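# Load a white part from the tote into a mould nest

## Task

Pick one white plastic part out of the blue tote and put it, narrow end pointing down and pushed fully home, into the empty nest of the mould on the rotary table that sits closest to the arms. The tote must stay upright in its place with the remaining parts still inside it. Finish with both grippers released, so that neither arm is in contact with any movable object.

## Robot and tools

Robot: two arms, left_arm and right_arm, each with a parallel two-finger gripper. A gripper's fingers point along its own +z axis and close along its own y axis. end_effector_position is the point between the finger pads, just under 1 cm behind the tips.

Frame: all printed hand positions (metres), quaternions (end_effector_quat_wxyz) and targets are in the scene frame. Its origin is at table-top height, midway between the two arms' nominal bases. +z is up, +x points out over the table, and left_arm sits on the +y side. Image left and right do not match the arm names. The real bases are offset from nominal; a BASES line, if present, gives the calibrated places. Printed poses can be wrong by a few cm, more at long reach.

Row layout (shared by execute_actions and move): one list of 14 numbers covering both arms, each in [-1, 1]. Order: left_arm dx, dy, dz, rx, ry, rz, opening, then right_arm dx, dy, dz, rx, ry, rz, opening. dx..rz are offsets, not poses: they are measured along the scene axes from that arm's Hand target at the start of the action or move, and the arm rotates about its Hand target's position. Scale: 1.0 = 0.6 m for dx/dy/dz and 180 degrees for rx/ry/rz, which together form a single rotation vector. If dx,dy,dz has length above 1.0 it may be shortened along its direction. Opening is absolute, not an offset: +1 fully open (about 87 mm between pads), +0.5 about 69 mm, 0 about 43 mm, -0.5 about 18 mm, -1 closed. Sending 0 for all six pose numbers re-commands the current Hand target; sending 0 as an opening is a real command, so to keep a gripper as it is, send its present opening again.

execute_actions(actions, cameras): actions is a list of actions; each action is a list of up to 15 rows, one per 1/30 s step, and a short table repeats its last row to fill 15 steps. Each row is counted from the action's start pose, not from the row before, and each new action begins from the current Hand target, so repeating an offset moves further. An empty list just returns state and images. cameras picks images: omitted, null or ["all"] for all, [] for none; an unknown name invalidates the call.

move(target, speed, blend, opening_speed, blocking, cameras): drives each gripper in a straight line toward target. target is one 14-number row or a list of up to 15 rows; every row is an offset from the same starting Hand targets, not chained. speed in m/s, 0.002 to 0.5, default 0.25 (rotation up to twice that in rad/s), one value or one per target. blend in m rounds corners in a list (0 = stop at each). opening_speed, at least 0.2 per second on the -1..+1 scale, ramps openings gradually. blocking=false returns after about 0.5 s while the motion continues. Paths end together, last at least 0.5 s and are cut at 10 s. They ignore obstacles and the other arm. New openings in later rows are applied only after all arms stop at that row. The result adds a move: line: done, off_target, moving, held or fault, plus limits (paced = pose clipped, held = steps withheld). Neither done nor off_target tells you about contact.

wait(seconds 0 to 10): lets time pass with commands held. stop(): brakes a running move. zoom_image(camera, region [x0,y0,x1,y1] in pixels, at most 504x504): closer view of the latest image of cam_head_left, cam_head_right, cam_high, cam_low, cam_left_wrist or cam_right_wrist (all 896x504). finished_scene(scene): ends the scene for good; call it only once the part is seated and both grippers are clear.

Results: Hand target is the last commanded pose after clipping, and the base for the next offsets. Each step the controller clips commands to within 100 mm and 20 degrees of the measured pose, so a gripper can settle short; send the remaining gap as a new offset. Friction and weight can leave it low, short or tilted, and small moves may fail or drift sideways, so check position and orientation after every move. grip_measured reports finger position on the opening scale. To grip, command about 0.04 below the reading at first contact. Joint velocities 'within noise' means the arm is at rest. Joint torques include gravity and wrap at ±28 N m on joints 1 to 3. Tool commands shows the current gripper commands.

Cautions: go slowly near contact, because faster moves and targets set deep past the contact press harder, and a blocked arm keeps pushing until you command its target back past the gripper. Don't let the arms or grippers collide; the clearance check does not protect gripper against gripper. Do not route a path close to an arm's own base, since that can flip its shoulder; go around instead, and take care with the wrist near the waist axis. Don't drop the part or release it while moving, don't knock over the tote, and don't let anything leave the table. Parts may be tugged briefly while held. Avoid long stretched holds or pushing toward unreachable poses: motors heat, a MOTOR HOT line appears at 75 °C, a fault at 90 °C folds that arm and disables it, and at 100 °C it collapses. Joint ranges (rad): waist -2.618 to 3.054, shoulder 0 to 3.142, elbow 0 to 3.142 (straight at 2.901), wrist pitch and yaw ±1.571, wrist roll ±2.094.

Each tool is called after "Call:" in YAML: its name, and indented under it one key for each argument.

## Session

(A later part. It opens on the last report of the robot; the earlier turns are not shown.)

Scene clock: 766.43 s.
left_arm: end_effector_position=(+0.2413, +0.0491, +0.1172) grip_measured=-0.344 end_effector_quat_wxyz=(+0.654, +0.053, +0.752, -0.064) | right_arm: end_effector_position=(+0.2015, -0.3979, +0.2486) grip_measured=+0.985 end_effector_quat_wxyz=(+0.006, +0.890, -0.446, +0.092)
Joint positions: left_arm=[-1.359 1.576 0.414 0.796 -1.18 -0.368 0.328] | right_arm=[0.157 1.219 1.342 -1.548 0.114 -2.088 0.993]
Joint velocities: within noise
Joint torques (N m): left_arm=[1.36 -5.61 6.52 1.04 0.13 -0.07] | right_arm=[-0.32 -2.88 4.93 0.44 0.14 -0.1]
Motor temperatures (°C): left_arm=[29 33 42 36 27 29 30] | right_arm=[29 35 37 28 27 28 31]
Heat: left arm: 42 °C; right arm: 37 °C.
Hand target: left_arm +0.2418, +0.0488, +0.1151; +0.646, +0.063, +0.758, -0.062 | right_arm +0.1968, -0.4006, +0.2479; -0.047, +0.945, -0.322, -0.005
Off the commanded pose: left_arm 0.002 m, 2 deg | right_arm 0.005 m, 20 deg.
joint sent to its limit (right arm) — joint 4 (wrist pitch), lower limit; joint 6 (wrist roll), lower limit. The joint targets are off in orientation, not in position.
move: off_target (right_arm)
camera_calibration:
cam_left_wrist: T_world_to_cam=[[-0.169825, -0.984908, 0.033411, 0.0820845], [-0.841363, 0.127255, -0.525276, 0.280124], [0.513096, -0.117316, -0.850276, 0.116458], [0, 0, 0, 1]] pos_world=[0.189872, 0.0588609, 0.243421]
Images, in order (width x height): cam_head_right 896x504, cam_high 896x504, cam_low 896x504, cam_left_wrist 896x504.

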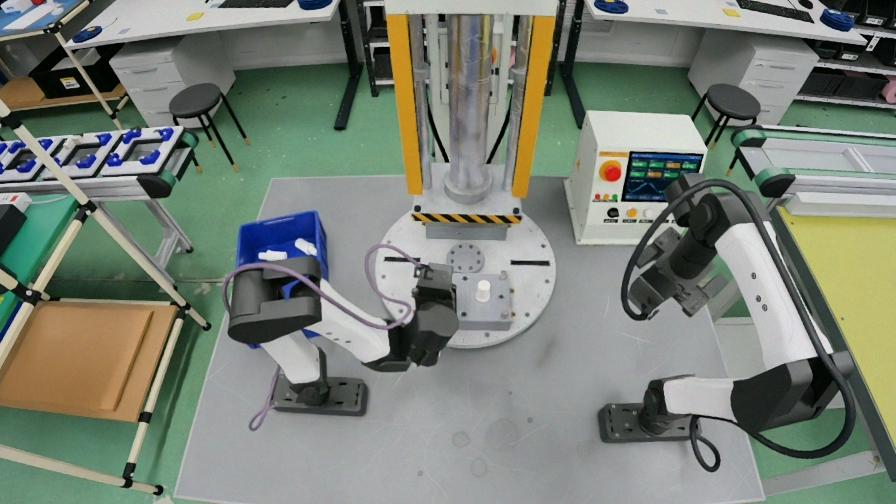

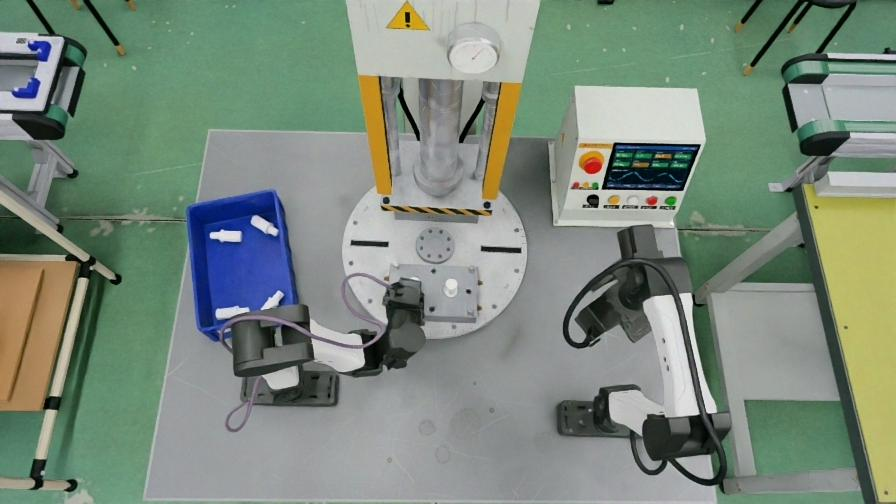

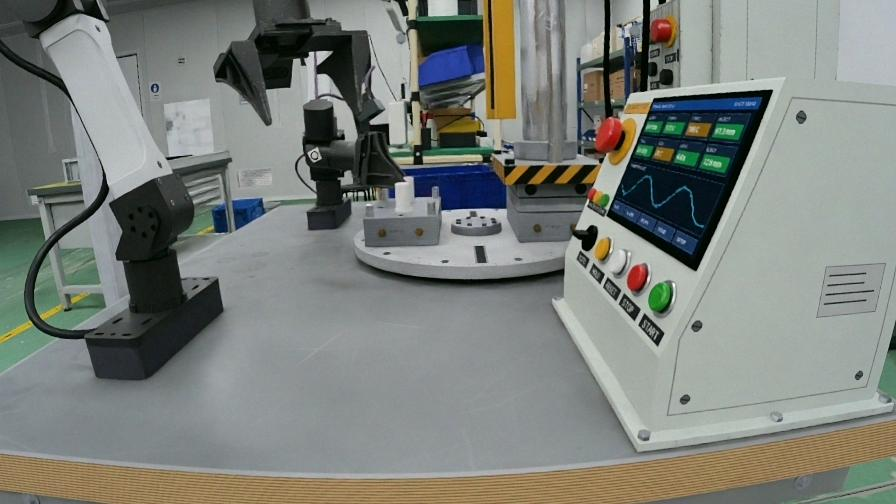

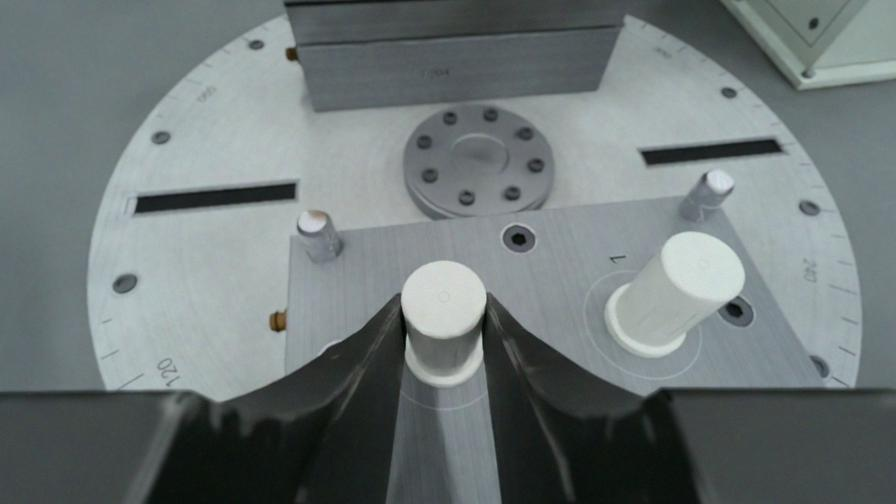

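Call:
move:
  target: [0,0,0.004,0,0,0,0.15,0,0,0,0,0,0,1]
  speed: 0.03
  opening_speed: 0.5
  cameras: ["cam_low","cam_left_wrist"]

Call:
zoom_image:
  camera: "cam_low"
  region: [385, 170, 435, 215]

Call:
zoom_image:
  camera: "cam_left_wrist"
  region: [330, 220, 730, 440]

Scene clock: 787.83 s.
left_arm: end_effector_position=(+0.2397, +0.0518, +0.1119) grip_measured=+0.150 end_effector_quat_wxyz=(+0.647, +0.071, +0.757, -0.052) | right_arm: end_effector_position=(+0.2015, -0.3979, +0.2486) grip_measured=+0.985 end_effector_quat_wxyz=(+0.006, +0.890, -0.446, +0.092)
Joint positions: left_arm=[-1.359 1.568 0.414 0.742 -1.168 -0.369 0.575] | right_arm=[0.157 1.219 1.342 -1.548 0.114 -2.088 0.993]
Joint velocities: within noise
Joint torques (N m): left_arm=[1.39 -6.08 7.12 1.35 -0.01 -0.08] | right_arm=[-0.39 -2.76 4.94 0.45 0.14 -0.11]
Motor temperatures (°C): left_arm=[29 34 42 35 27 29 30] | right_arm=[29 35 37 28 27 28 31]
Heat: left arm: 42 °C; right arm: 37 °C.
Hand target: left_arm +0.2418, +0.0488, +0.1175; +0.646, +0.063, +0.758, -0.062 | right_arm +0.1968, -0.4006, +0.2479; -0.047, +0.945, -0.322, -0.005
Off the commanded pose: left_arm 0.007 m, 1 deg | right_arm 0.005 m, 20 deg.
joint sent to its limit (right arm) — joint 4 (wrist pitch), lower limit; joint 6 (wrist roll), lower limit. The joint targets are off in orientation, not in position.
move: off_target (right_arm)
camera_calibration:
cam_left_wrist: T_world_to_cam=[[-0.180471, -0.983567, -0.00522132, 0.0914821], [-0.846957, 0.158099, -0.507611, 0.273382], [0.500095, -0.0871866, -0.861571, 0.11586], [0, 0, 0, 1]] pos_world=[0.190112, 0.0568586, 0.239071]
Images, in order (width x height): cam_low 896x504, cam_left_wrist 896x504.

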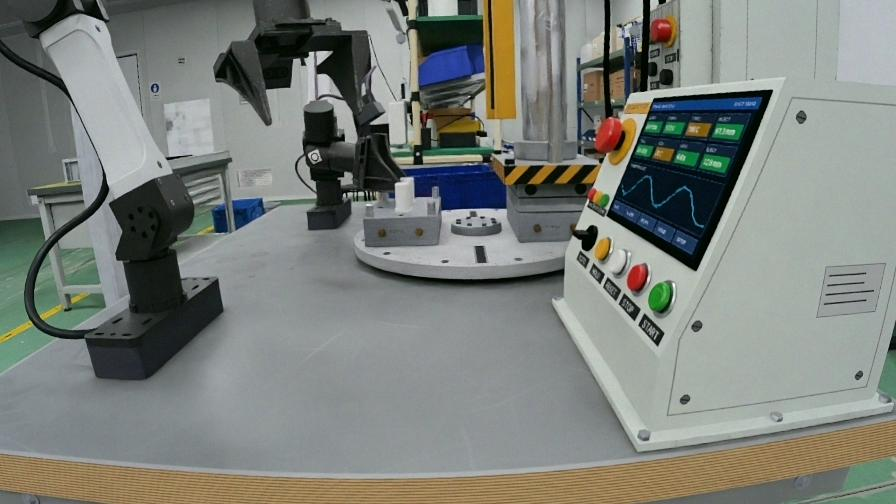

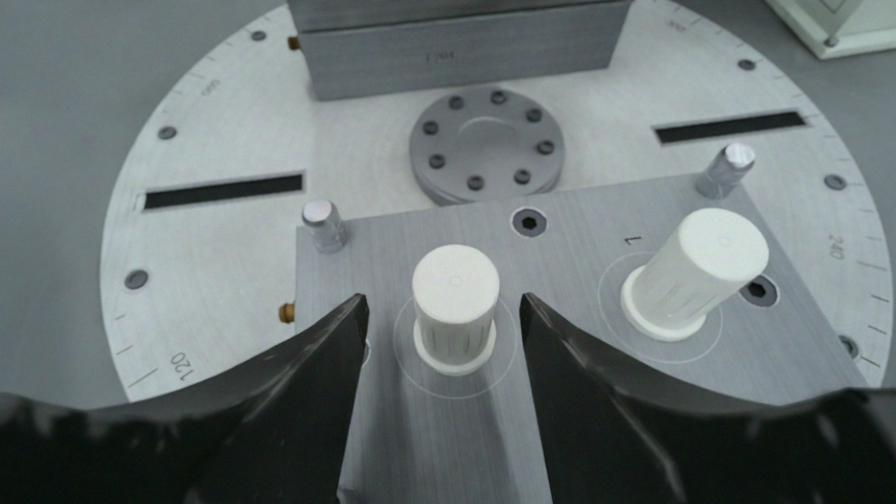

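Scaled by 10.080 from the camera's 896x504 image, which has a finer 1280x720 frame.

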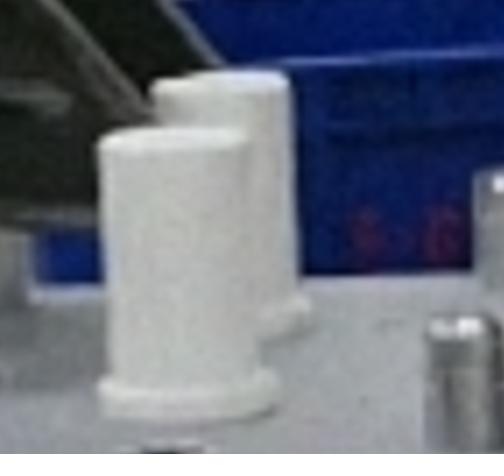

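Scaled by 1.260 from the camera's 896x504 image, which has a finer 1280x720 frame.

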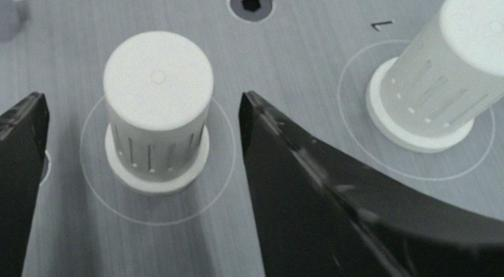

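Call:
move:
  target:
    - [-0.14,0.02,0.03,0,0,0,0.15,0,0,0,0,0,0,1]
    - [-0.14,0.02,0.2,0,0,0,0.15,0,0,0,0,0,0,1]
  speed: [0.06,0.15]
  cameras: ["cam_low","cam_head_right","cam_left_wrist"]

Call:
zoom_image:
  camera: "cam_low"
  region: [385, 170, 435, 215]

Scene clock: 796.27 s.
left_arm: end_effector_position=(+0.1592, +0.0647, +0.2331) grip_measured=+0.150 end_effector_quat_wxyz=(+0.644, +0.066, +0.760, -0.061) | right_arm: end_effector_position=(+0.2015, -0.3979, +0.2486) grip_measured=+0.985 end_effector_quat_wxyz=(+0.006, +0.890, -0.446, +0.092)
Joint positions: left_arm=[-1.702 1.327 0.977 -0.995 -1.403 -1.348 0.575] | right_arm=[0.157 1.219 1.342 -1.548 0.114 -2.088 0.993]
Joint velocities: within noise
Joint torques (N m): left_arm=[0.32 -2.85 9.84 0.42 -0.6 -0.07] | right_arm=[-0.39 -2.8 4.88 0.43 0.16 -0.11]
Motor temperatures (°C): left_arm=[29 34 42 35 27 29 30] | right_arm=[29 35 37 28 27 28 31]
Heat: left arm: 42 °C; right arm: 37 °C.
Hand target: left_arm +0.1578, +0.0607, +0.2375; +0.646, +0.063, +0.758, -0.062 | right_arm +0.1968, -0.4006, +0.2479; -0.047, +0.945, -0.322, -0.005
Off the commanded pose: left_arm 0.006 m, 0 deg | right_arm 0.005 m, 20 deg.
joint sent to its limit (right arm) — joint 4 (wrist pitch), lower limit; joint 6 (wrist roll), lower limit. The joint targets are off in orientation, not in position.
move: off_target (right_arm)
camera_calibration:
cam_left_wrist: T_world_to_cam=[[-0.185498, -0.982534, 0.0147757, 0.0863479], [-0.850732, 0.153053, -0.502821, 0.264493], [0.491777, -0.105842, -0.864264, 0.26483], [0, 0, 0, 1]] pos_world=[0.110793, 0.0723886, 0.3606]
Images, in order (width x height): cam_head_right 896x504, cam_low 896x504, cam_left_wrist 896x504.

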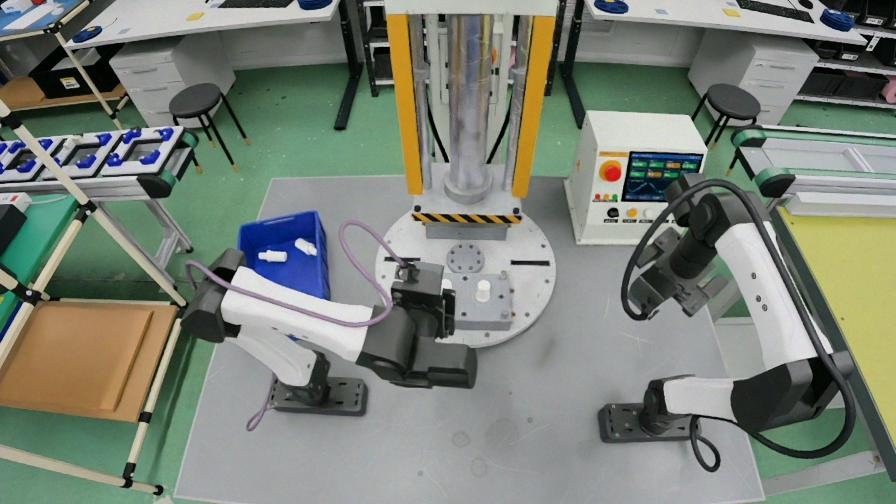

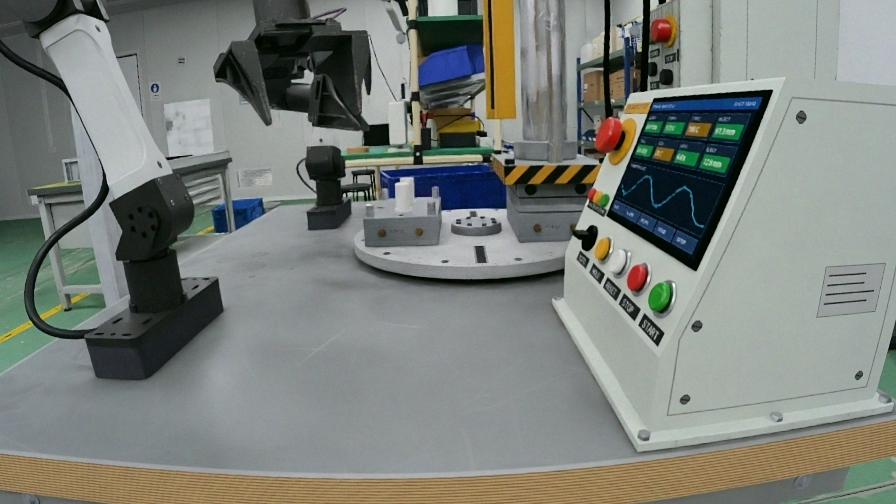

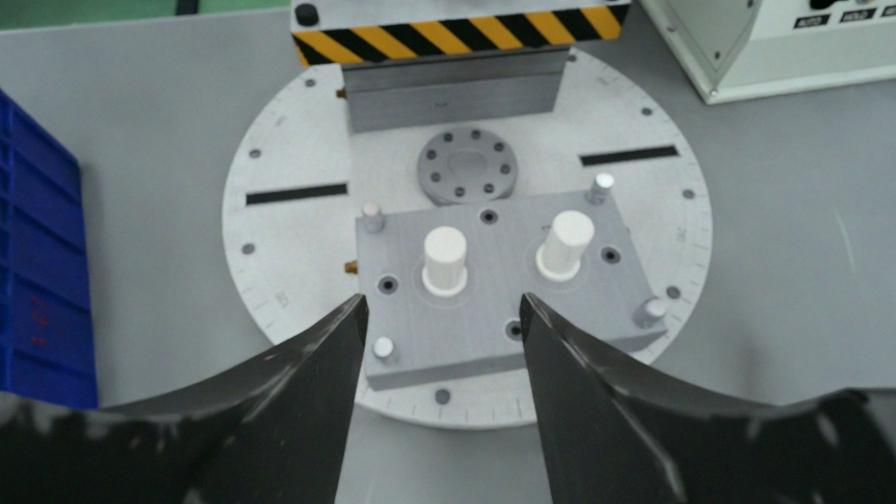

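Scaled by 10.080 from the camera's 896x504 image, which has a finer 1280x720 frame.

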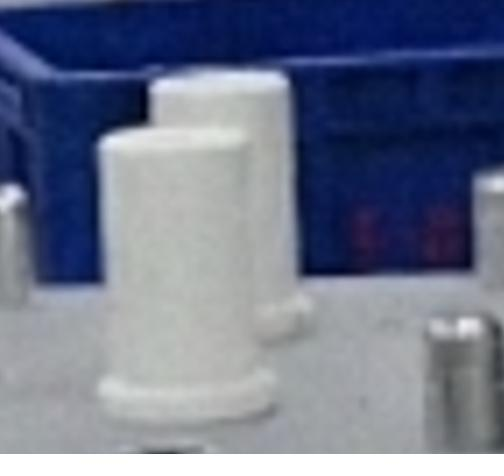

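Seated.

Call:
finished_scene:
  scene: 2

The scene is finished: the task was done.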